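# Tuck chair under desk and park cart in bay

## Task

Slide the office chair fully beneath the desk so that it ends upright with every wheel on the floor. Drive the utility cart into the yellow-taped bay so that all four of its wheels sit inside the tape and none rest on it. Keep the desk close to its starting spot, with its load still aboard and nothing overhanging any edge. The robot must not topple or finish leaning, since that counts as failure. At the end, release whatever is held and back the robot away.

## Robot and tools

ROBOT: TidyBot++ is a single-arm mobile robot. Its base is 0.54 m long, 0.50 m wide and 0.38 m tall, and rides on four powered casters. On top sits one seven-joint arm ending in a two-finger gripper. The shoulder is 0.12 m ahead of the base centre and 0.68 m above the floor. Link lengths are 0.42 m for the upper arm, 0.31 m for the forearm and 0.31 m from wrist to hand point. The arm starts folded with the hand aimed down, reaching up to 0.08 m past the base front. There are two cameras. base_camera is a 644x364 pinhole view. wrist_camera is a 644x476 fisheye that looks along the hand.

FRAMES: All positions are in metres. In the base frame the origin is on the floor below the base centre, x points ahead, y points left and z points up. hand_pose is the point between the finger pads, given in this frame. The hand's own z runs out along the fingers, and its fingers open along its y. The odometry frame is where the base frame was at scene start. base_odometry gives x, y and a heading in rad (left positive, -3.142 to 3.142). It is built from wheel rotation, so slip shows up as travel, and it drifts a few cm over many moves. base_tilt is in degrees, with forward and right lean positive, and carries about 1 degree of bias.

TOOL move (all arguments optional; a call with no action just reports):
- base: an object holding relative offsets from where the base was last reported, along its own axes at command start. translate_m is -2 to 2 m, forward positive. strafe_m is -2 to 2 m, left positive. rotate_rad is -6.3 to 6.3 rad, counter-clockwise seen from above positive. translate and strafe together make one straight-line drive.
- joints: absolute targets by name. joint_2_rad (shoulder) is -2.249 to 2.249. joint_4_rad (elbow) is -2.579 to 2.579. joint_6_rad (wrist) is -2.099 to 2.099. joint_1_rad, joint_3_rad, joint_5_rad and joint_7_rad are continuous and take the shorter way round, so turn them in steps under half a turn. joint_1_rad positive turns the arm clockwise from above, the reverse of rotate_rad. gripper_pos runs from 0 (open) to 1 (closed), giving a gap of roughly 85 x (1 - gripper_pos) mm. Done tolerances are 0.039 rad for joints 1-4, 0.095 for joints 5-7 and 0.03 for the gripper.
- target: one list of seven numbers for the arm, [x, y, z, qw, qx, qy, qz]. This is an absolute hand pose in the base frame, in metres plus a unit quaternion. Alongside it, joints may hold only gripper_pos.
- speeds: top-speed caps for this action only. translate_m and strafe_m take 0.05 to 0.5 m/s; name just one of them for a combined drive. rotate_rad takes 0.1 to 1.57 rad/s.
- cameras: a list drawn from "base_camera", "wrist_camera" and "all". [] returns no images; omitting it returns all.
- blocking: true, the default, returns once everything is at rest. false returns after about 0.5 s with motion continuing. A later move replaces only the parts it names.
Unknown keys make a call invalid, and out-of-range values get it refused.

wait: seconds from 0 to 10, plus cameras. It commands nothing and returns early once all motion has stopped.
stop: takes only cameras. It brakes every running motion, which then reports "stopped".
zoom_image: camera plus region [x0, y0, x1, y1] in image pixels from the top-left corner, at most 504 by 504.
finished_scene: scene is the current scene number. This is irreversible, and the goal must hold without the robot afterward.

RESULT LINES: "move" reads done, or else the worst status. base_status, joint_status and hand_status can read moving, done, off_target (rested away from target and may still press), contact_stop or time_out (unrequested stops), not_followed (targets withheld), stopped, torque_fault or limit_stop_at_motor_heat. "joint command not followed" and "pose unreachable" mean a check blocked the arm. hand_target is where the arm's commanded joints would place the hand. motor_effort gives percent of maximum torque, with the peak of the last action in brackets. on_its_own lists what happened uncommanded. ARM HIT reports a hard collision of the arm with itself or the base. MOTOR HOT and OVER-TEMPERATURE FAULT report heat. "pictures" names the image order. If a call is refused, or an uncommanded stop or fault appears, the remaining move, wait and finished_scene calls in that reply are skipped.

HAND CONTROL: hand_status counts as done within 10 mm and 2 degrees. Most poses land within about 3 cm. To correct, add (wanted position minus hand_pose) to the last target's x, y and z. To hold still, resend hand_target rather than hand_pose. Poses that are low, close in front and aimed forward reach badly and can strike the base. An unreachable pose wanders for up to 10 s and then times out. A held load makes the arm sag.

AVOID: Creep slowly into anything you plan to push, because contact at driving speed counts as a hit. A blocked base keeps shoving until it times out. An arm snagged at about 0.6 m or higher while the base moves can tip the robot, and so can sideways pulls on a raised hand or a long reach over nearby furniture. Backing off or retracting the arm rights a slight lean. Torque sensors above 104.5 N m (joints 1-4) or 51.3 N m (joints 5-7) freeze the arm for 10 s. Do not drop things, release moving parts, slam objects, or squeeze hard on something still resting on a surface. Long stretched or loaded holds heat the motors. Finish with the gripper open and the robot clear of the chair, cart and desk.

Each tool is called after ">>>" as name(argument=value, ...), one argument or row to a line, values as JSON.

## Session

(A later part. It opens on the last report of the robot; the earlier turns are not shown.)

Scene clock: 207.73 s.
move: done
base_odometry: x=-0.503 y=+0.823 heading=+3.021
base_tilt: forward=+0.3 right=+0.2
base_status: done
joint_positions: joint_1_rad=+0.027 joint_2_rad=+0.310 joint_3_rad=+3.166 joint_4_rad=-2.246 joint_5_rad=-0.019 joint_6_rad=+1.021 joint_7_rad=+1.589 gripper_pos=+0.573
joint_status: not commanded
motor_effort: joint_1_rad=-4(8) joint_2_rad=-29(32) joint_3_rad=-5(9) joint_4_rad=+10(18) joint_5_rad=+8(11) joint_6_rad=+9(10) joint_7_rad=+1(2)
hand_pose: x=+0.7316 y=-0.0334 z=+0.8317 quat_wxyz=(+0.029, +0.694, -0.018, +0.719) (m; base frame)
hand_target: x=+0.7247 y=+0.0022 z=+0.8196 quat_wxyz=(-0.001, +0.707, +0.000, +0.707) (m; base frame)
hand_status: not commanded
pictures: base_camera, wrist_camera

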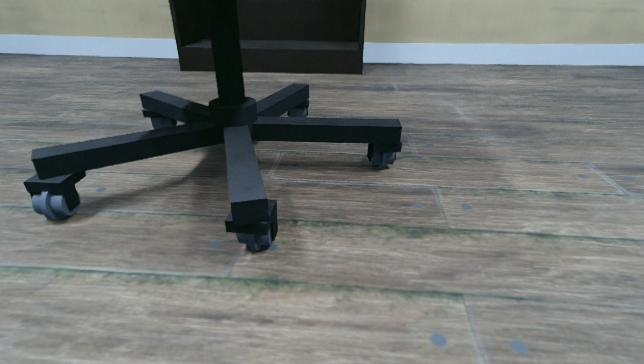

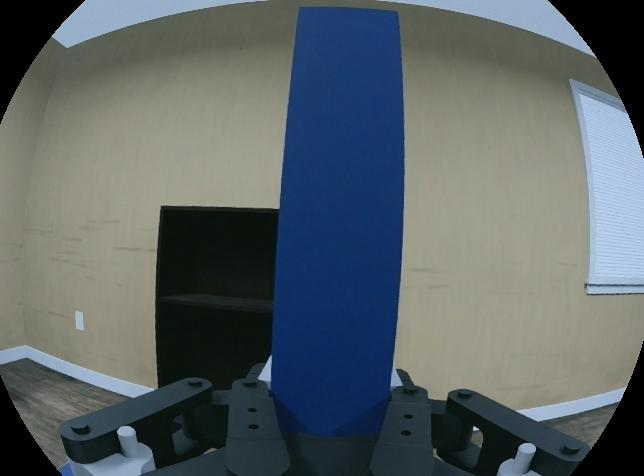

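>>> move(
  base={"translate_m":-0.118,"strafe_m":0.56,"rotate_rad":-0.1},
  speeds={"strafe_m":0.12,"rotate_rad":0.1},
)

Scene clock: 224.77 s.
move: done
base_odometry: x=-0.453 y=+0.253 heading=+2.921
base_tilt: forward=+0.3 right=+0.2
base_status: done
joint_positions: joint_1_rad=+0.108 joint_2_rad=+0.306 joint_3_rad=+3.257 joint_4_rad=-2.252 joint_5_rad=-0.104 joint_6_rad=+1.020 joint_7_rad=+1.589 gripper_pos=+0.573
joint_status: not commanded
motor_effort: joint_1_rad=-19(26) joint_2_rad=-23(32) joint_3_rad=-18(24) joint_4_rad=+14(16) joint_5_rad=+15(24) joint_6_rad=+5(10) joint_7_rad=-5(6)
hand_pose: x=+0.7108 y=-0.1527 z=+0.8317 quat_wxyz=(+0.108, +0.686, -0.107, +0.711) (m; base frame)
hand_target: x=+0.7247 y=+0.0022 z=+0.8196 quat_wxyz=(-0.001, +0.707, +0.000, +0.707) (m; base frame)
hand_status: not commanded
pictures: base_camera, wrist_camera

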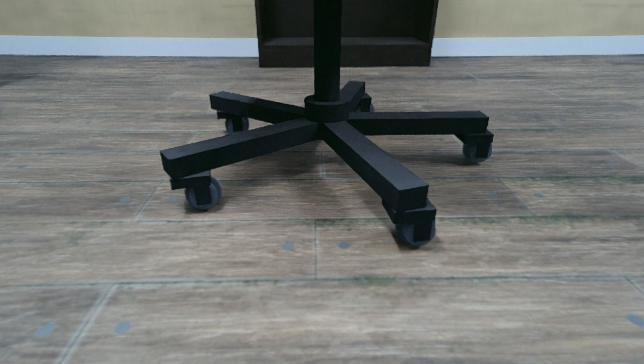

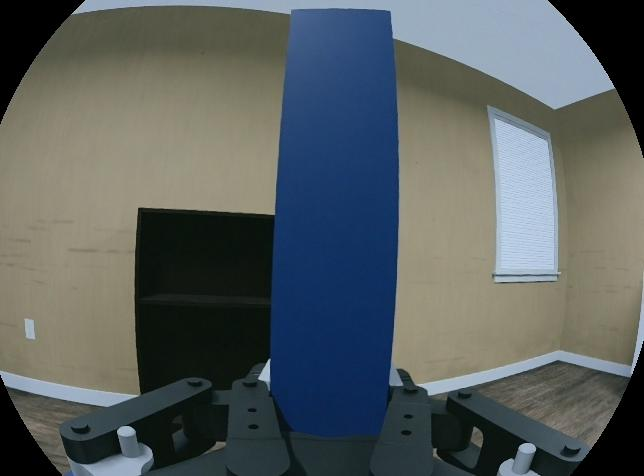

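>>> move(
  joints={"joint_1_rad":-0.12,"joint_3_rad":3.06,"joint_5_rad":0.1},
)

>>> move(
  base={"strafe_m":0.3},
  speeds={"strafe_m":0.1},
)

Scene clock: 230.43 s.
move: off_target
base_odometry: x=-0.453 y=+0.253 heading=+2.921
base_tilt: forward=+0.3 right=+0.2
base_status: not commanded
joint_positions: joint_1_rad=-0.019 joint_2_rad=+0.304 joint_3_rad=+3.170 joint_4_rad=-2.251 joint_5_rad=-0.053 joint_6_rad=+1.020 joint_7_rad=+1.589 gripper_pos=+0.573
joint_status: joint_1_rad off_target (ended at -0.019, target -0.120); joint_3_rad off_target (ended at +3.170, target +3.060); joint_5_rad off_target (ended at -0.053, target +0.100)
motor_effort: joint_1_rad=-18(34) joint_2_rad=-27(28) joint_3_rad=-17(32) joint_4_rad=+10(16) joint_5_rad=+17(30) joint_6_rad=+6(7) joint_7_rad=-2(6)
hand_pose: x=+0.7299 y=-0.0165 z=+0.8319 quat_wxyz=(+0.018, +0.695, -0.019, +0.719) (m; base frame)
hand_target: x=+0.7060 y=+0.1424 z=+0.8204 quat_wxyz=(-0.089, +0.698, +0.110, +0.702) (m; base frame)
hand_status: not commanded
pictures: base_camera, wrist_camera

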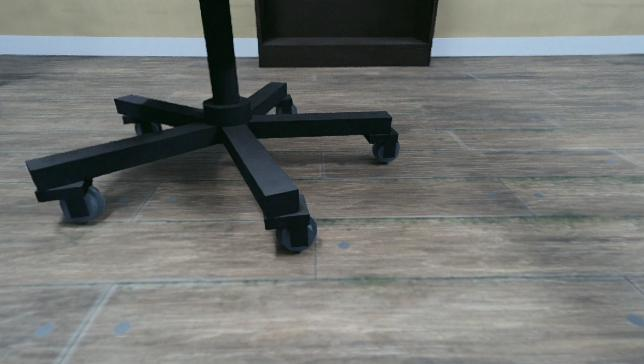

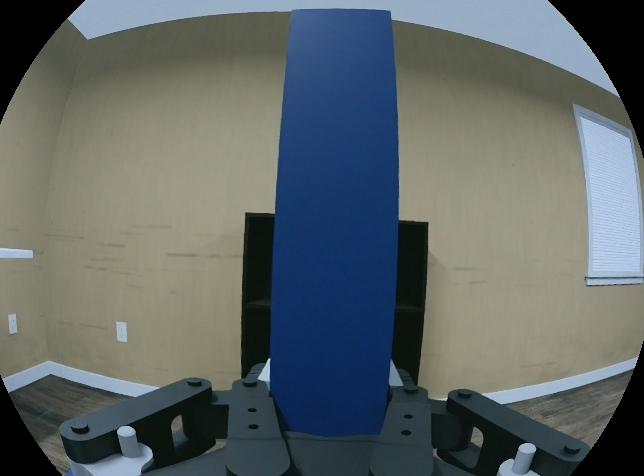

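Scene clock: 234.13 s.
move: done
base_odometry: x=-0.518 y=-0.039 heading=+2.920
base_tilt: forward=+0.3 right=+0.2
base_status: done
joint_positions: joint_1_rad=-0.005 joint_2_rad=+0.297 joint_3_rad=+3.182 joint_4_rad=-2.261 joint_5_rad=-0.051 joint_6_rad=+1.020 joint_7_rad=+1.589 gripper_pos=+0.573
joint_status: not commanded
motor_effort: joint_1_rad=-20(28) joint_2_rad=-27(28) joint_3_rad=-19(25) joint_4_rad=+13(18) joint_5_rad=+20(26) joint_6_rad=+8(8) joint_7_rad=+0(3)
hand_pose: x=+0.7261 y=-0.0309 z=+0.8320 quat_wxyz=(+0.028, +0.695, -0.026, +0.718) (m; base frame)
hand_target: x=+0.7060 y=+0.1424 z=+0.8204 quat_wxyz=(-0.089, +0.698, +0.110, +0.702) (m; base frame)
hand_status: not commanded
pictures: base_camera, wrist_camera

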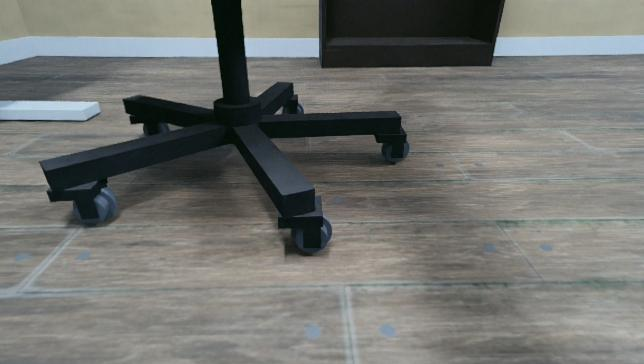

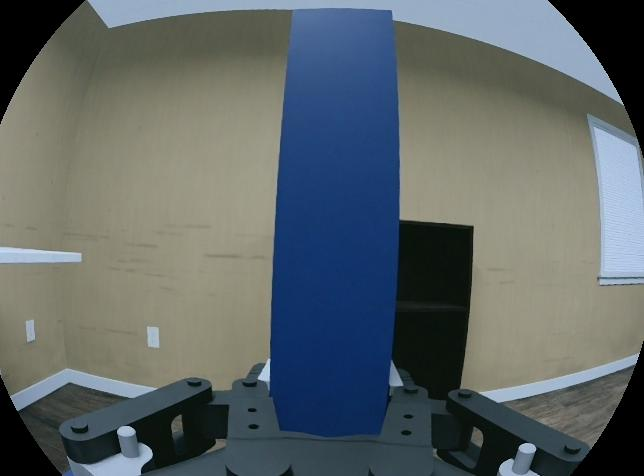

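>>> move(
  base={"translate_m":-0.36,"strafe_m":0.22},
  speeds={"strafe_m":0.1},
)

Scene clock: 246.03 s.
move: done
base_odometry: x=-0.215 y=-0.333 heading=+2.921
base_tilt: forward=+0.3 right=+0.2
base_status: done
joint_positions: joint_1_rad=-0.041 joint_2_rad=+0.302 joint_3_rad=+3.147 joint_4_rad=-2.254 joint_5_rad=-0.033 joint_6_rad=+1.019 joint_7_rad=+1.589 gripper_pos=+0.573
joint_status: not commanded
motor_effort: joint_1_rad=-14(23) joint_2_rad=-26(32) joint_3_rad=-13(22) joint_4_rad=+13(14) joint_5_rad=+15(24) joint_6_rad=+8(9) joint_7_rad=+0(3)
hand_pose: x=+0.7288 y=+0.0151 z=+0.8319 quat_wxyz=(-0.002, +0.695, +0.004, +0.719) (m; base frame)
hand_target: x=+0.7060 y=+0.1424 z=+0.8204 quat_wxyz=(-0.089, +0.698, +0.110, +0.702) (m; base frame)
hand_status: not commanded
pictures: base_camera, wrist_camera

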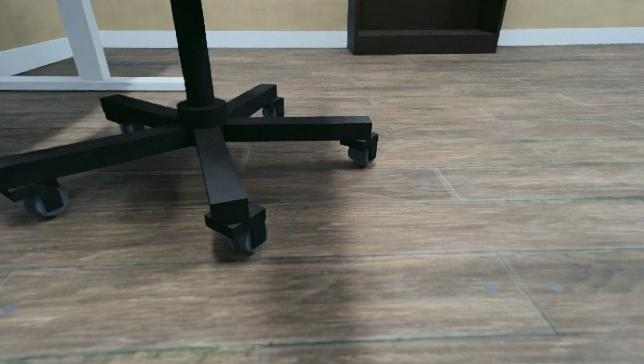

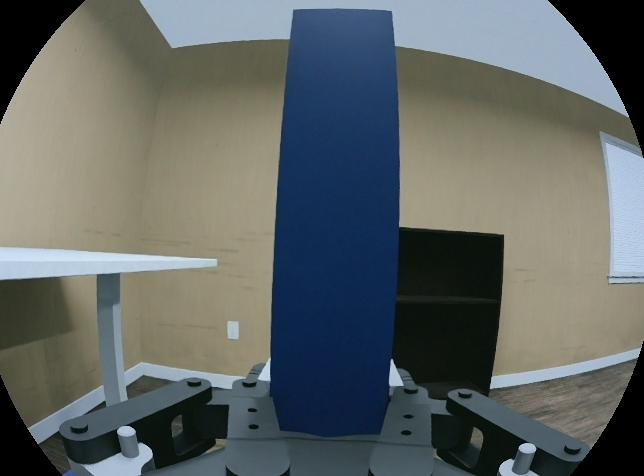

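>>> move(
  base={"translate_m":-0.07,"strafe_m":0.28},
  speeds={"strafe_m":0.08},
)

Scene clock: 252.53 s.
move: done
base_odometry: x=-0.208 y=-0.621 heading=+2.920
base_tilt: forward=+0.3 right=+0.2
base_status: done
joint_positions: joint_1_rad=+0.000 joint_2_rad=+0.301 joint_3_rad=+3.182 joint_4_rad=-2.256 joint_5_rad=-0.044 joint_6_rad=+1.019 joint_7_rad=+1.589 gripper_pos=+0.573
joint_status: not commanded
motor_effort: joint_1_rad=-21(29) joint_2_rad=-24(28) joint_3_rad=-19(26) joint_4_rad=+15(17) joint_5_rad=+21(29) joint_6_rad=+7(9) joint_7_rad=+2(5)
hand_pose: x=+0.7276 y=-0.0322 z=+0.8319 quat_wxyz=(+0.029, +0.695, -0.025, +0.718) (m; base frame)
hand_target: x=+0.7060 y=+0.1424 z=+0.8204 quat_wxyz=(-0.089, +0.698, +0.110, +0.702) (m; base frame)
hand_status: not commanded
pictures: base_camera, wrist_camera

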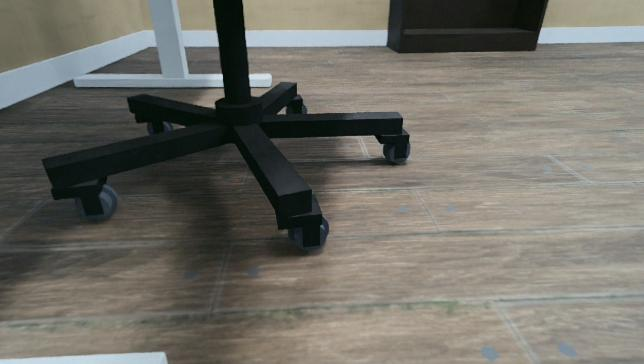

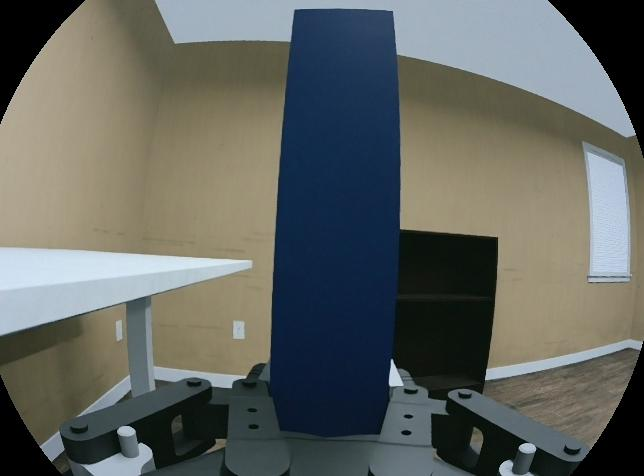

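>>> move(
  base={"translate_m":0.1,"strafe_m":0.2},
  speeds={"strafe_m":0.06},
)

Scene clock: 260.63 s.
move: done
base_odometry: x=-0.349 y=-0.793 heading=+2.920
base_tilt: forward=+0.3 right=+0.2
base_status: done
joint_positions: joint_1_rad=+0.019 joint_2_rad=+0.269 joint_3_rad=+3.177 joint_4_rad=-2.300 joint_5_rad=+0.062 joint_6_rad=+1.023 joint_7_rad=+1.563 gripper_pos=+0.573
joint_status: not commanded
on_its_own: joint_5_rad moved +0.106 to your old target +0.100
motor_effort: joint_1_rad=-24(31) joint_2_rad=-19(25) joint_3_rad=-21(24) joint_4_rad=+21(26) joint_5_rad=+12(23) joint_6_rad=+7(9) joint_7_rad=+3(8)
hand_pose: x=+0.7125 y=-0.0124 z=+0.8306 quat_wxyz=(+0.013, +0.698, +0.012, +0.715) (m; base frame)
hand_target: x=+0.7060 y=+0.1424 z=+0.8204 quat_wxyz=(-0.089, +0.698, +0.110, +0.702) (m; base frame)
hand_status: not commanded
pictures: base_camera, wrist_camera

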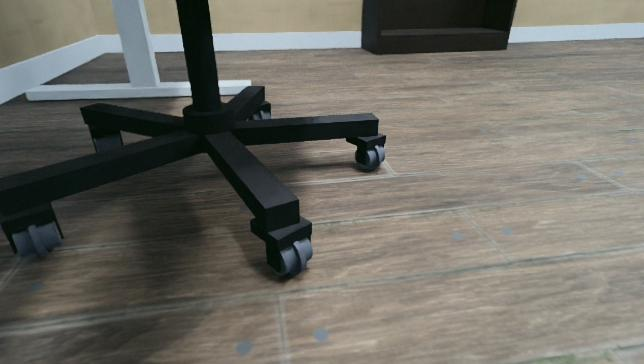

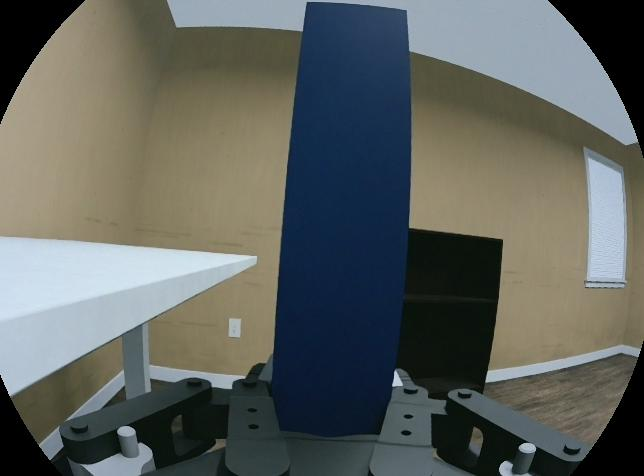

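>>> move(
  base={"strafe_m":0.1},
  speeds={"strafe_m":0.06},
)

>>> move(
  base={"strafe_m":0.05},
  speeds={"strafe_m":0.05},
)

Scene clock: 266.87 s.
move: time_out
base_odometry: x=-0.371 y=-0.889 heading=+2.920
base_tilt: forward=+0.3 right=+0.2
base_status: strafe_m time_out (by the wheels' count: +0.098 of +0.100)
joint_positions: joint_1_rad=-0.046 joint_2_rad=+0.254 joint_3_rad=+3.105 joint_4_rad=-2.309 joint_5_rad=+0.083 joint_6_rad=+1.007 joint_7_rad=+1.563 gripper_pos=+0.573
joint_status: not commanded
on_its_own: joint_1_rad moved -0.065 toward your old target -0.120; joint_3_rad moved -0.072 toward your old target +3.060
motor_effort: joint_1_rad=-12(24) joint_2_rad=-14(22) joint_3_rad=-9(20) joint_4_rad=+22(27) joint_5_rad=+2(13) joint_6_rad=+8(12) joint_7_rad=+2(3)
hand_pose: x=+0.7031 y=+0.0695 z=+0.8304 quat_wxyz=(-0.044, +0.699, +0.063, +0.711) (m; base frame)
hand_target: x=+0.7060 y=+0.1424 z=+0.8204 quat_wxyz=(-0.089, +0.698, +0.110, +0.702) (m; base frame)
hand_status: not commanded
pictures: base_camera, wrist_camera

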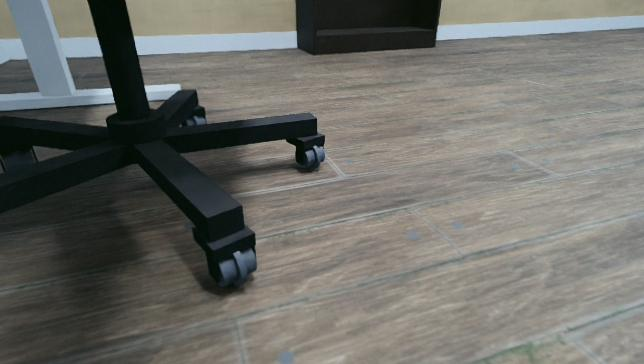

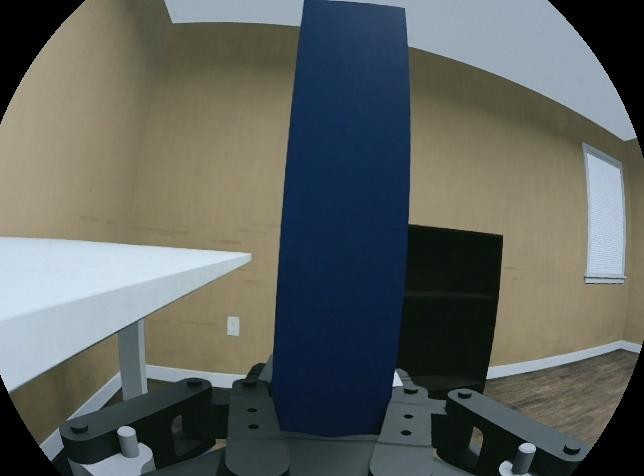

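not run: a stop that you did not command came earlier in this reply.

>>> move(
  base={"strafe_m":-0.06},
  speeds={"strafe_m":0.06},
)

>>> move(
  joints={"gripper_pos":0},
)

>>> move(
  base={"translate_m":-0.25},
  speeds={"translate_m":0.15},
)

>>> move(
  base={"strafe_m":-0.9},
)

Scene clock: 277.60 s.
move: done
base_odometry: x=-0.358 y=-0.831 heading=+2.920
base_tilt: forward=+0.3 right=+0.1
base_status: done
joint_positions: joint_1_rad=-0.107 joint_2_rad=+0.299 joint_3_rad=+3.078 joint_4_rad=-2.252 joint_5_rad=+0.074 joint_6_rad=+1.007 joint_7_rad=+1.563 gripper_pos=+0.573
joint_status: not commanded
on_its_own: joint_1_rad moved -0.061 to your old target -0.120
motor_effort: joint_1_rad=+0(11) joint_2_rad=-28(29) joint_3_rad=-2(9) joint_4_rad=+12(22) joint_5_rad=+4(7) joint_6_rad=+9(9) joint_7_rad=+1(3)
hand_pose: x=+0.7164 y=+0.1193 z=+0.8315 quat_wxyz=(-0.077, +0.692, +0.085, +0.713) (m; base frame)
hand_target: x=+0.7060 y=+0.1424 z=+0.8204 quat_wxyz=(-0.089, +0.698, +0.110, +0.702) (m; base frame)
hand_status: not commanded
pictures: base_camera, wrist_camera

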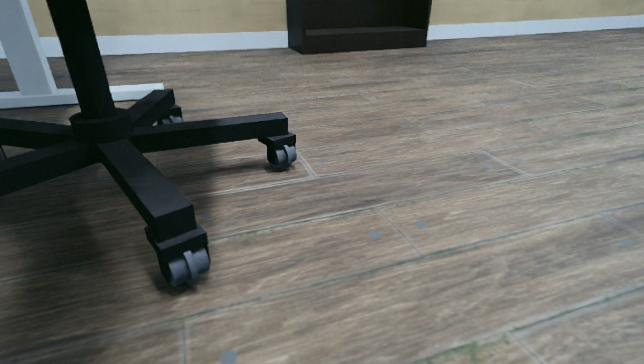

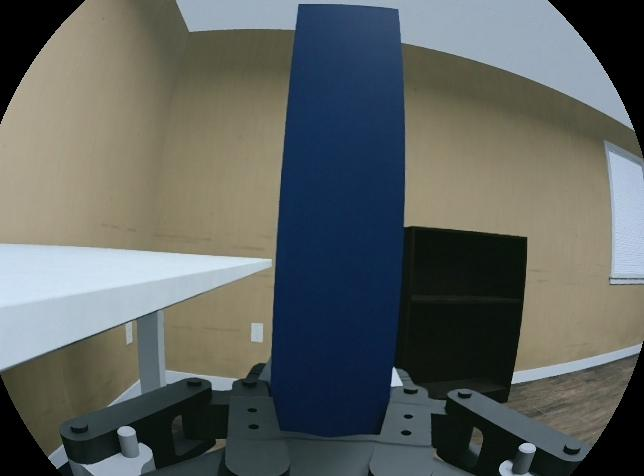

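Scene clock: 278.70 s.
move: done
base_odometry: x=-0.357 y=-0.831 heading=+2.920
base_tilt: forward=+0.3 right=+0.2
base_status: not commanded
joint_positions: joint_1_rad=-0.110 joint_2_rad=+0.298 joint_3_rad=+3.073 joint_4_rad=-2.264 joint_5_rad=+0.079 joint_6_rad=+1.007 joint_7_rad=+1.563 gripper_pos=+0.000
joint_status: all done
motor_effort: joint_1_rad=+1(1) joint_2_rad=-25(29) joint_3_rad=+0(3) joint_4_rad=+15(16) joint_5_rad=+1(5) joint_6_rad=+8(9) joint_7_rad=+0(1)
hand_pose: x=+0.7117 y=+0.1249 z=+0.8266 quat_wxyz=(-0.081, +0.695, +0.090, +0.708) (m; base frame)
hand_target: x=+0.7060 y=+0.1424 z=+0.8204 quat_wxyz=(-0.089, +0.698, +0.110, +0.702) (m; base frame)
hand_status: not commanded
pictures: base_camera, wrist_camera

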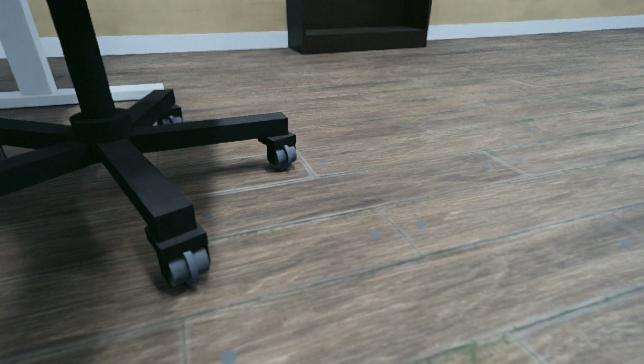

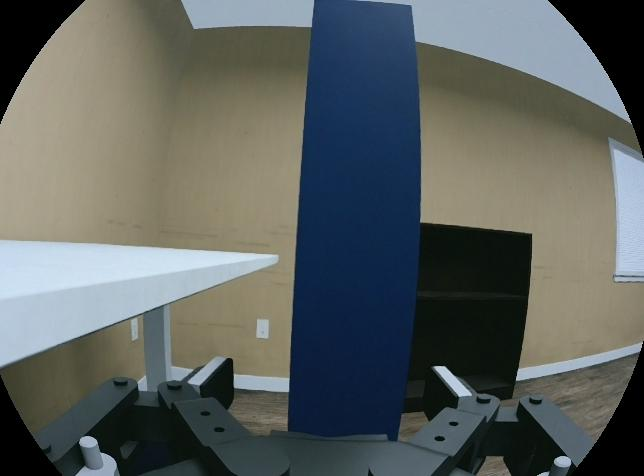

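Scene clock: 281.00 s.
move: done
base_odometry: x=-0.113 y=-0.886 heading=+2.919
base_tilt: forward=+0.3 right=+0.2
base_status: done
joint_positions: joint_1_rad=-0.074 joint_2_rad=+0.322 joint_3_rad=+3.105 joint_4_rad=-2.278 joint_5_rad=+0.079 joint_6_rad=+1.007 joint_7_rad=+1.563 gripper_pos=+0.000
joint_status: not commanded
motor_effort: joint_1_rad=-7(12) joint_2_rad=-28(37) joint_3_rad=-7(12) joint_4_rad=+18(20) joint_5_rad=+2(3) joint_6_rad=+8(9) joint_7_rad=+0(1)
hand_pose: x=+0.7185 y=+0.0863 z=+0.8050 quat_wxyz=(-0.054, +0.711, +0.071, +0.697) (m; base frame)
hand_target: x=+0.7060 y=+0.1424 z=+0.8204 quat_wxyz=(-0.089, +0.698, +0.110, +0.702) (m; base frame)
hand_status: not commanded
pictures: base_camera, wrist_camera

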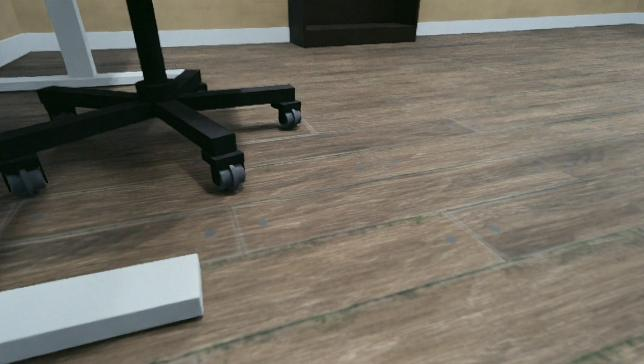

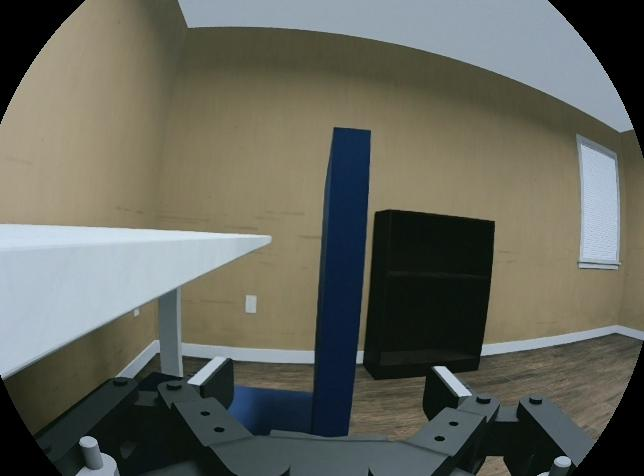

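Scene clock: 284.13 s.
move: done
base_odometry: x=+0.085 y=-0.008 heading=+2.919
base_tilt: forward=+0.3 right=+0.2
base_status: done
joint_positions: joint_1_rad=-0.121 joint_2_rad=+0.311 joint_3_rad=+3.060 joint_4_rad=-2.273 joint_5_rad=+0.079 joint_6_rad=+1.007 joint_7_rad=+1.563 gripper_pos=+0.000
joint_status: not commanded
motor_effort: joint_1_rad=+1(6) joint_2_rad=-25(29) joint_3_rad=-1(7) joint_4_rad=+15(18) joint_5_rad=+1(2) joint_6_rad=+8(9) joint_7_rad=+0(1)
hand_pose: x=+0.7079 y=+0.1378 z=+0.8147 quat_wxyz=(-0.090, +0.702, +0.097, +0.700) (m; base frame)
hand_target: x=+0.7060 y=+0.1424 z=+0.8204 quat_wxyz=(-0.089, +0.698, +0.110, +0.702) (m; base frame)
hand_status: not commanded
pictures: base_camera, wrist_camera

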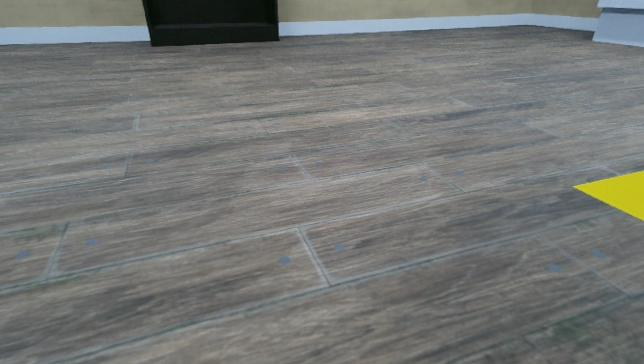

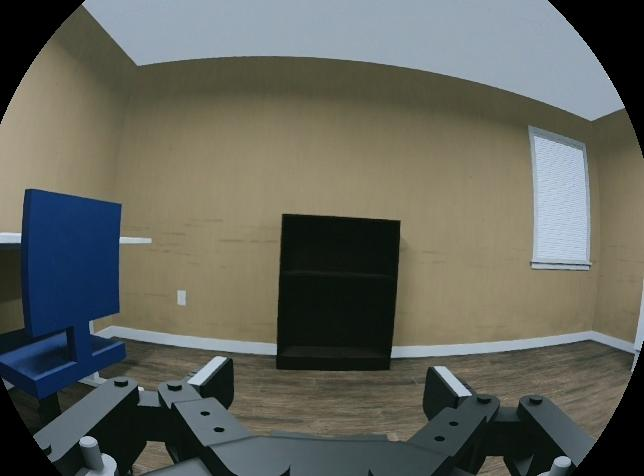

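>>> move(
  base={"translate_m":1.37,"rotate_rad":1.57},
  joints={"joint_1_rad":0.0,"joint_2_rad":0.0,"joint_3_rad":3.14,"joint_4_rad":-2.5,"joint_5_rad":0.0,"joint_6_rad":0.6,"joint_7_rad":1.57,"gripper_pos":1},
)

Scene clock: 290.73 s.
move: done
base_odometry: x=-1.251 y=+0.295 heading=-1.794
base_tilt: forward=+0.3 right=+0.2
base_status: done
joint_positions: joint_1_rad=-0.006 joint_2_rad=+0.015 joint_3_rad=+3.132 joint_4_rad=-2.484 joint_5_rad=+0.047 joint_6_rad=+0.636 joint_7_rad=+1.563 gripper_pos=+0.999
joint_status: all done
motor_effort: joint_1_rad=+1(3) joint_2_rad=-16(25) joint_3_rad=-1(2) joint_4_rad=+16(17) joint_5_rad=+1(1) joint_6_rad=+7(9) joint_7_rad=+0(1)
hand_pose: x=+0.6113 y=+0.0176 z=+0.7611 quat_wxyz=(-0.007, +0.802, +0.026, +0.596) (m; base frame)
hand_target: x=+0.6017 y=+0.0021 z=+0.7501 quat_wxyz=(-0.001, +0.813, +0.000, +0.582) (m; base frame)
hand_status: not commanded
pictures: base_camera, wrist_camera

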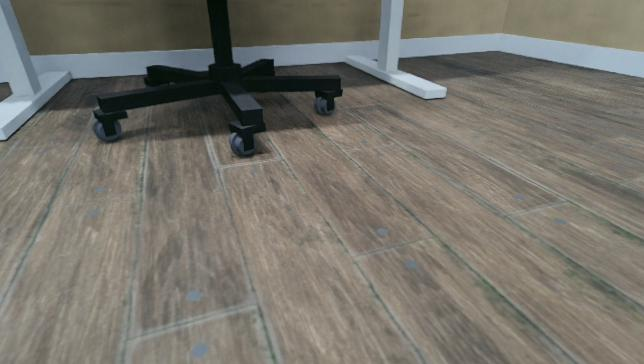

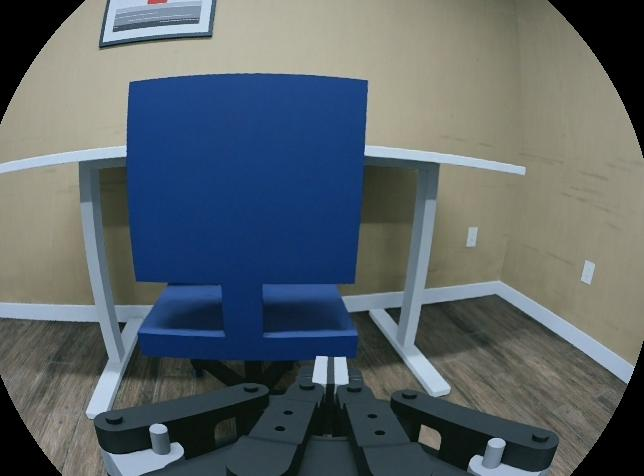

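>>> move(
  base={"strafe_m":0.13,"translate_m":-0.05},
  joints={"joint_1_rad":0.0,"joint_2_rad":0.55,"joint_3_rad":3.14,"joint_4_rad":-2.4,"joint_5_rad":-0.04,"joint_6_rad":1.15,"joint_7_rad":1.57},
)

>>> move(
  base={"translate_m":0.3},
  speeds={"translate_m":0.08},
)

Scene clock: 297.53 s.
move: done
base_odometry: x=-1.113 y=+0.315 heading=-1.793
base_tilt: forward=+0.3 right=+0.1
base_status: done
joint_positions: joint_1_rad=-0.005 joint_2_rad=+0.535 joint_3_rad=+3.133 joint_4_rad=-2.411 joint_5_rad=+0.010 joint_6_rad=+1.104 joint_7_rad=+1.563 gripper_pos=+0.999
joint_status: all done
motor_effort: joint_1_rad=+1(4) joint_2_rad=-27(29) joint_3_rad=-1(2) joint_4_rad=+9(16) joint_5_rad=+1(1) joint_6_rad=+8(9) joint_7_rad=+0(1)
hand_pose: x=+0.6942 y=+0.0115 z=+0.6519 quat_wxyz=(-0.010, +0.796, +0.005, +0.605) (m; base frame)
hand_target: x=+0.7017 y=-0.0092 z=+0.6611 quat_wxyz=(+0.008, +0.783, -0.018, +0.621) (m; base frame)
hand_status: not commanded
pictures: base_camera, wrist_camera

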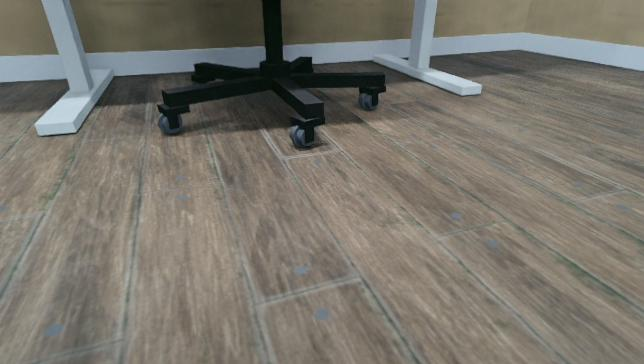

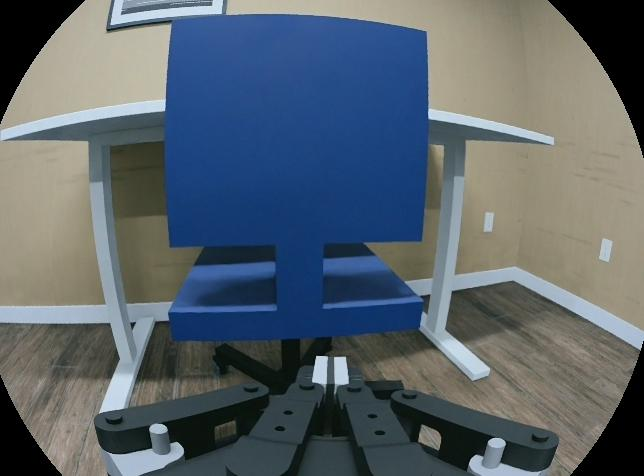

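Scene clock: 301.83 s.
move: done
base_odometry: x=-1.180 y=+0.022 heading=-1.793
base_tilt: forward=+0.3 right=+0.2
base_status: done
joint_positions: joint_1_rad=-0.005 joint_2_rad=+0.536 joint_3_rad=+3.133 joint_4_rad=-2.406 joint_5_rad=+0.010 joint_6_rad=+1.106 joint_7_rad=+1.563 gripper_pos=+0.999
joint_status: not commanded
motor_effort: joint_1_rad=+1(1) joint_2_rad=-27(28) joint_3_rad=-1(1) joint_4_rad=+9(11) joint_5_rad=+1(1) joint_6_rad=+7(8) joint_7_rad=+0(1)
hand_pose: x=+0.6964 y=+0.0114 z=+0.6537 quat_wxyz=(-0.010, +0.794, +0.005, +0.607) (m; base frame)
hand_target: x=+0.7017 y=-0.0092 z=+0.6611 quat_wxyz=(+0.008, +0.783, -0.018, +0.621) (m; base frame)
hand_status: not commanded
pictures: base_camera, wrist_camera

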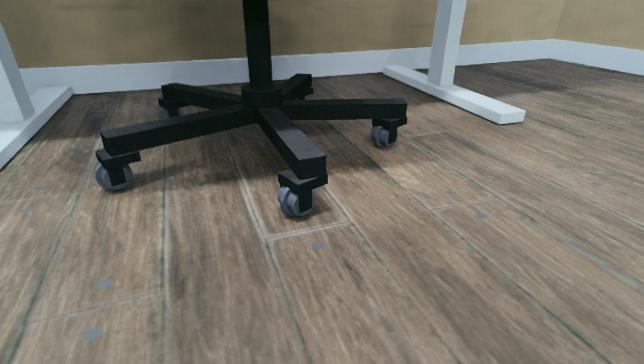

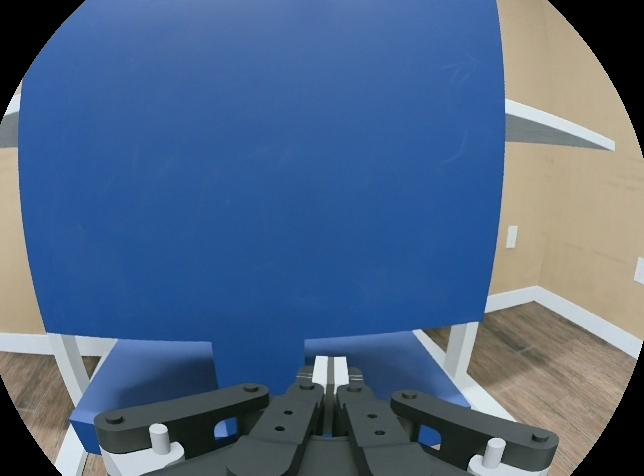

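>>> move(
  base={"strafe_m":0.05},
  cameras=[],
)

>>> move(
  base={"translate_m":0.14},
  speeds={"translate_m":0.06},
)

Scene clock: 312.93 s.
move: done
base_odometry: x=-1.131 y=+0.011 heading=-1.793
base_tilt: forward=+0.3 right=+0.2
base_status: done
joint_positions: joint_1_rad=-0.005 joint_2_rad=+0.536 joint_3_rad=+3.134 joint_4_rad=-2.406 joint_5_rad=+0.005 joint_6_rad=+1.107 joint_7_rad=+1.563 gripper_pos=+0.999
joint_status: not commanded
motor_effort: joint_1_rad=+1(3) joint_2_rad=-27(28) joint_3_rad=-1(2) joint_4_rad=+9(10) joint_5_rad=+1(2) joint_6_rad=+7(8) joint_7_rad=+0(0)
hand_pose: x=+0.6965 y=+0.0092 z=+0.6538 quat_wxyz=(-0.008, +0.794, +0.003, +0.607) (m; base frame)
hand_target: x=+0.7017 y=-0.0092 z=+0.6611 quat_wxyz=(+0.008, +0.783, -0.018, +0.621) (m; base frame)
hand_status: not commanded
pictures: none
No camera images: "cameras" was empty.

Scene clock: 315.83 s.
move: done
base_odometry: x=-1.161 y=-0.125 heading=-1.793
base_tilt: forward=+0.3 right=+0.2
base_status: done
joint_positions: joint_1_rad=+0.002 joint_2_rad=+0.542 joint_3_rad=+3.139 joint_4_rad=-2.423 joint_5_rad=-0.005 joint_6_rad=+1.108 joint_7_rad=+1.563 gripper_pos=+0.999
joint_status: not commanded
motor_effort: joint_1_rad=-1(2) joint_2_rad=-27(29) joint_3_rad=-2(4) joint_4_rad=+12(19) joint_5_rad=+2(3) joint_6_rad=+8(10) joint_7_rad=+0(1)
hand_pose: x=+0.6898 y=+0.0001 z=+0.6448 quat_wxyz=(-0.002, +0.801, -0.006, +0.599) (m; base frame)
hand_target: x=+0.7017 y=-0.0092 z=+0.6611 quat_wxyz=(+0.008, +0.783, -0.018, +0.621) (m; base frame)
hand_status: not commanded
pictures: base_camera, wrist_camera

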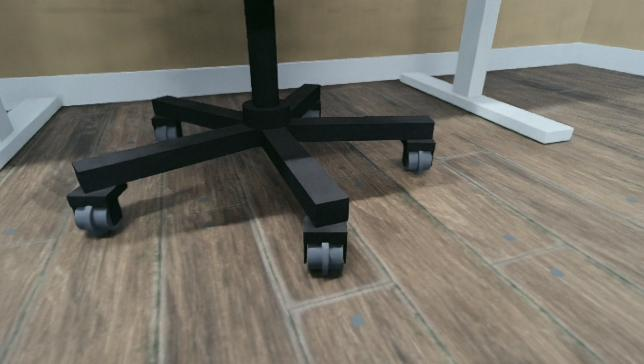

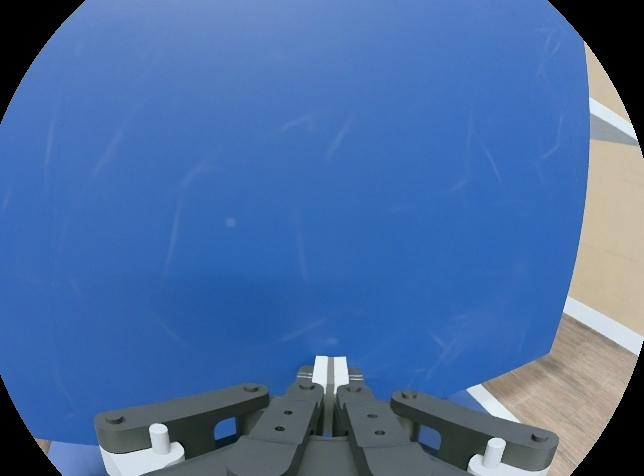

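>>> move(
  base={"translate_m":-0.06},
  cameras=[],
)

>>> move(
  base={"strafe_m":0.1},
  cameras=[],
)

>>> move(
  base={"translate_m":0.16},
  speeds={"translate_m":0.06},
)

Scene clock: 320.77 s.
move: done
base_odometry: x=-1.148 y=-0.067 heading=-1.794
base_tilt: forward=+0.3 right=+0.1
base_status: done
joint_positions: joint_1_rad=+0.001 joint_2_rad=+0.542 joint_3_rad=+3.139 joint_4_rad=-2.402 joint_5_rad=-0.005 joint_6_rad=+1.112 joint_7_rad=+1.563 gripper_pos=+0.999
joint_status: not commanded
motor_effort: joint_1_rad=+1(2) joint_2_rad=-27(29) joint_3_rad=+0(3) joint_4_rad=+9(12) joint_5_rad=+1(3) joint_6_rad=+8(8) joint_7_rad=+0(1)
hand_pose: x=+0.6984 y=+0.0006 z=+0.6534 quat_wxyz=(-0.002, +0.793, -0.005, +0.609) (m; base frame)
hand_target: x=+0.7017 y=-0.0092 z=+0.6611 quat_wxyz=(+0.008, +0.783, -0.018, +0.621) (m; base frame)
hand_status: not commanded
pictures: none
No camera images: "cameras" was empty.

Scene clock: 322.03 s.
move: done
base_odometry: x=-1.051 y=-0.089 heading=-1.794
base_tilt: forward=+0.3 right=+0.2
base_status: done
joint_positions: joint_1_rad=-0.006 joint_2_rad=+0.542 joint_3_rad=+3.139 joint_4_rad=-2.402 joint_5_rad=-0.006 joint_6_rad=+1.112 joint_7_rad=+1.563 gripper_pos=+0.999
joint_status: not commanded
motor_effort: joint_1_rad=+1(4) joint_2_rad=-26(29) joint_3_rad=-1(3) joint_4_rad=+9(10) joint_5_rad=+1(2) joint_6_rad=+8(8) joint_7_rad=+0(1)
hand_pose: x=+0.6983 y=+0.0048 z=+0.6534 quat_wxyz=(-0.004, +0.793, -0.003, +0.609) (m; base frame)
hand_target: x=+0.7017 y=-0.0092 z=+0.6611 quat_wxyz=(+0.008, +0.783, -0.018, +0.621) (m; base frame)
hand_status: not commanded
pictures: none
No camera images: "cameras" was empty.

Scene clock: 325.23 s.
move: done
base_odometry: x=-1.086 y=-0.245 heading=-1.794
base_tilt: forward=+0.3 right=+0.2
base_status: done
joint_positions: joint_1_rad=+0.012 joint_2_rad=+0.540 joint_3_rad=+3.146 joint_4_rad=-2.476 joint_5_rad=-0.020 joint_6_rad=+1.113 joint_7_rad=+1.563 gripper_pos=+0.999
joint_status: not commanded
motor_effort: joint_1_rad=-1(4) joint_2_rad=-25(29) joint_3_rad=-2(4) joint_4_rad=+23(30) joint_5_rad=+3(4) joint_6_rad=+11(12) joint_7_rad=+0(1)
hand_pose: x=+0.6688 y=-0.0128 z=+0.6292 quat_wxyz=(+0.008, +0.814, -0.018, +0.580) (m; base frame)
hand_target: x=+0.7017 y=-0.0092 z=+0.6611 quat_wxyz=(+0.008, +0.783, -0.018, +0.621) (m; base frame)
hand_status: not commanded
pictures: base_camera, wrist_camera

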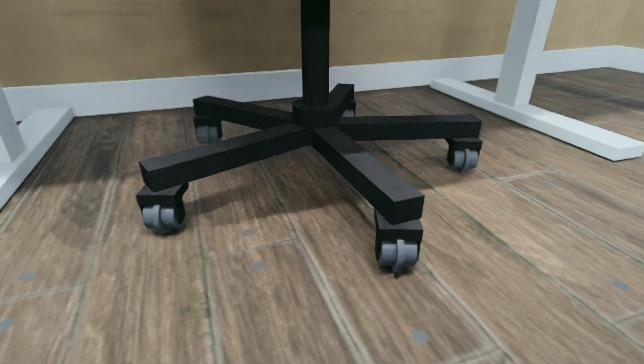

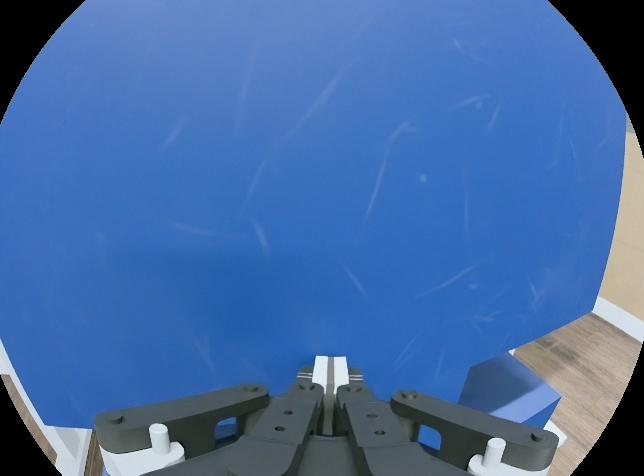

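>>> move(
  base={"translate_m":0.1},
  speeds={"translate_m":0.05},
)

Scene clock: 328.73 s.
move: done
base_odometry: x=-1.108 y=-0.341 heading=-1.794
base_tilt: forward=+0.3 right=+0.2
base_status: done
joint_positions: joint_1_rad=+0.056 joint_2_rad=+0.546 joint_3_rad=+3.193 joint_4_rad=-2.616 joint_5_rad=-0.083 joint_6_rad=+1.054 joint_7_rad=+1.563 gripper_pos=+0.999
joint_status: not commanded
motor_effort: joint_1_rad=-12(12) joint_2_rad=-26(27) joint_3_rad=-11(12) joint_4_rad=+50(53) joint_5_rad=+14(14) joint_6_rad=+24(25) joint_7_rad=+0(1)
hand_pose: x=+0.5933 y=-0.0719 z=+0.5682 quat_wxyz=(+0.056, +0.865, -0.076, +0.492) (m; base frame)
hand_target: x=+0.7017 y=-0.0092 z=+0.6611 quat_wxyz=(+0.008, +0.783, -0.018, +0.621) (m; base frame)
hand_status: not commanded
pictures: base_camera, wrist_camera

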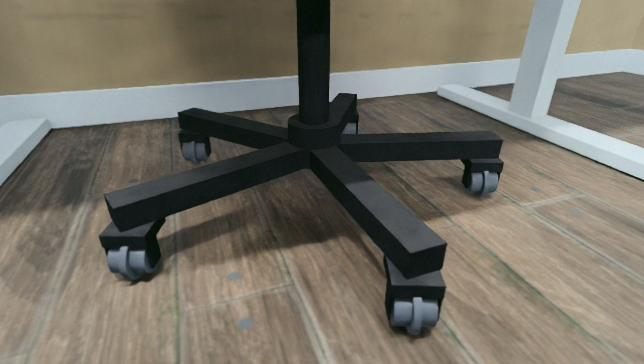

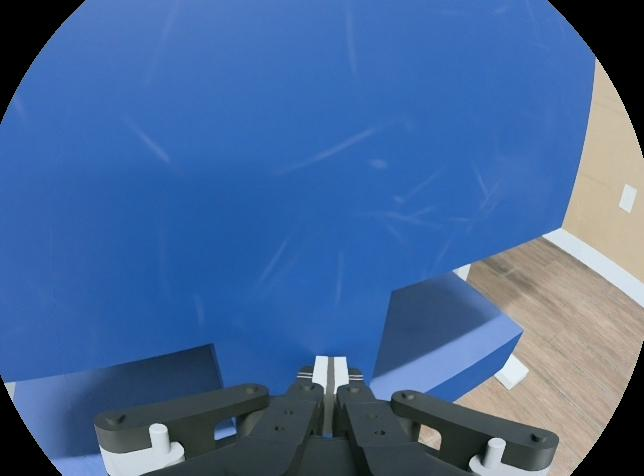

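>>> move(
  base={"translate_m":-0.35},
  cameras=[],
)

>>> move(
  joints={"joint_1_rad":0,"joint_2_rad":-0.5,"joint_3_rad":3.14,"joint_4_rad":-2.0,"joint_5_rad":0,"joint_6_rad":-0.4},
)

Scene clock: 333.70 s.
move: done
base_odometry: x=-1.030 y=+0.000 heading=-1.794
base_tilt: forward=+0.3 right=+0.2
base_status: done
joint_positions: joint_1_rad=-0.002 joint_2_rad=+0.545 joint_3_rad=+3.144 joint_4_rad=-2.395 joint_5_rad=-0.063 joint_6_rad=+1.141 joint_7_rad=+1.563 gripper_pos=+0.999
joint_status: not commanded
motor_effort: joint_1_rad=+1(12) joint_2_rad=-27(37) joint_3_rad=+0(12) joint_4_rad=+9(47) joint_5_rad=+1(14) joint_6_rad=+8(24) joint_7_rad=+0(1)
hand_pose: x=+0.7028 y=-0.0167 z=+0.6633 quat_wxyz=(+0.013, +0.782, -0.031, +0.622) (m; base frame)
hand_target: x=+0.7017 y=-0.0092 z=+0.6611 quat_wxyz=(+0.008, +0.783, -0.018, +0.621) (m; base frame)
hand_status: not commanded
pictures: none
No camera images: "cameras" was empty.

Scene clock: 336.47 s.
move: done
base_odometry: x=-1.030 y=+0.000 heading=-1.794
base_tilt: forward=+0.3 right=+0.2
base_status: not commanded
joint_positions: joint_1_rad=-0.002 joint_2_rad=-0.492 joint_3_rad=+3.144 joint_4_rad=-2.009 joint_5_rad=-0.050 joint_6_rad=-0.362 joint_7_rad=+1.563 gripper_pos=+0.999
joint_status: all done
motor_effort: joint_1_rad=+1(2) joint_2_rad=-5(30) joint_3_rad=+1(1) joint_4_rad=+23(24) joint_5_rad=+1(2) joint_6_rad=+8(9) joint_7_rad=+0(1)
hand_pose: x=+0.5309 y=+0.0062 z=+0.9752 quat_wxyz=(-0.023, +0.807, -0.017, +0.590) (m; base frame)
hand_target: x=+0.5254 y=+0.0021 z=+0.9727 quat_wxyz=(+0.000, +0.813, +0.000, +0.582) (m; base frame)
hand_status: not commanded
pictures: base_camera, wrist_camera

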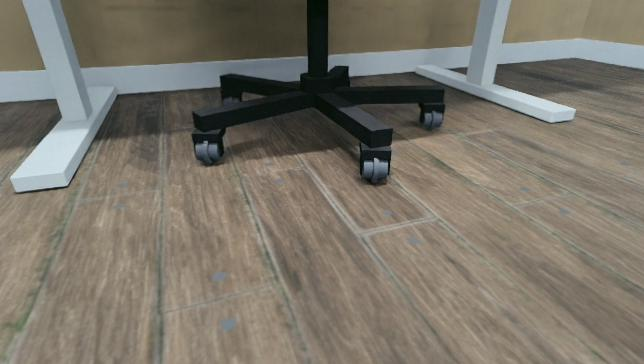

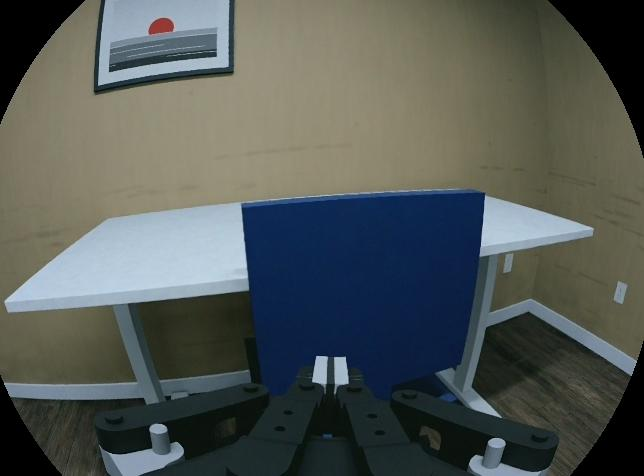

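>>> move(
  base={"rotate_rad":0.267},
  joints={"joint_1_rad":0,"joint_2_rad":0.55,"joint_3_rad":3.14,"joint_4_rad":-2.4,"joint_5_rad":0,"joint_6_rad":1.15},
  cameras=[],
)

>>> move(
  base={"strafe_m":-0.24},
)

Scene clock: 346.93 s.
move: done
base_odometry: x=-1.030 y=+0.000 heading=-1.527
base_tilt: forward=+0.3 right=+0.2
base_status: done
joint_positions: joint_1_rad=-0.002 joint_2_rad=+0.534 joint_3_rad=+3.140 joint_4_rad=-2.384 joint_5_rad=-0.048 joint_6_rad=+1.103 joint_7_rad=+1.563 gripper_pos=+0.999
joint_status: all done
motor_effort: joint_1_rad=+1(3) joint_2_rad=-27(30) joint_3_rad=-1(3) joint_4_rad=+9(24) joint_5_rad=+1(2) joint_6_rad=+8(9) joint_7_rad=+0(1)
hand_pose: x=+0.7045 y=-0.0104 z=+0.6620 quat_wxyz=(+0.007, +0.788, -0.024, +0.615) (m; base frame)
hand_target: x=+0.7019 y=+0.0021 z=+0.6612 quat_wxyz=(-0.001, +0.783, +0.000, +0.622) (m; base frame)
hand_status: not commanded
pictures: none
No camera images: "cameras" was empty.

Scene clock: 348.70 s.
move: done
base_odometry: x=-1.270 y=-0.010 heading=-1.527
base_tilt: forward=+0.3 right=+0.2
base_status: done
joint_positions: joint_1_rad=+0.004 joint_2_rad=+0.534 joint_3_rad=+3.141 joint_4_rad=-2.385 joint_5_rad=-0.044 joint_6_rad=+1.105 joint_7_rad=+1.563 gripper_pos=+0.999
joint_status: not commanded
motor_effort: joint_1_rad=+1(3) joint_2_rad=-28(28) joint_3_rad=-1(2) joint_4_rad=+10(10) joint_5_rad=+1(2) joint_6_rad=+8(8) joint_7_rad=+0(1)
hand_pose: x=+0.7045 y=-0.0133 z=+0.6626 quat_wxyz=(+0.008, +0.787, -0.025, +0.616) (m; base frame)
hand_target: x=+0.7019 y=+0.0021 z=+0.6612 quat_wxyz=(-0.001, +0.783, +0.000, +0.622) (m; base frame)
hand_status: not commanded
pictures: base_camera, wrist_camera

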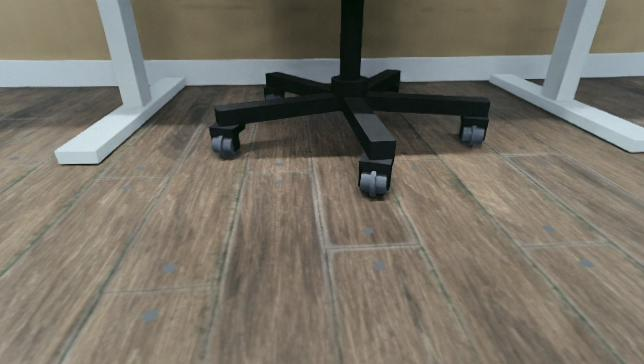

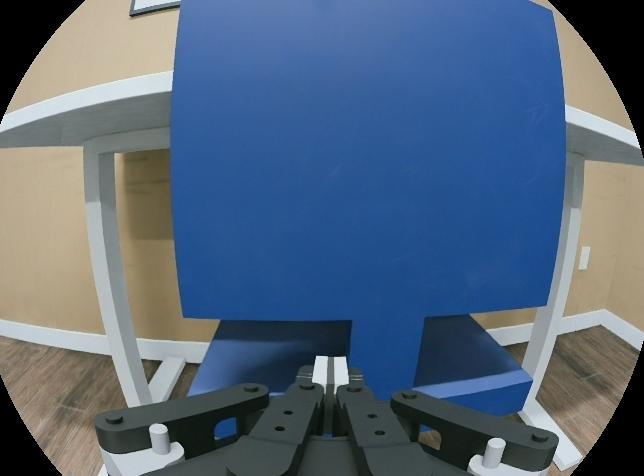

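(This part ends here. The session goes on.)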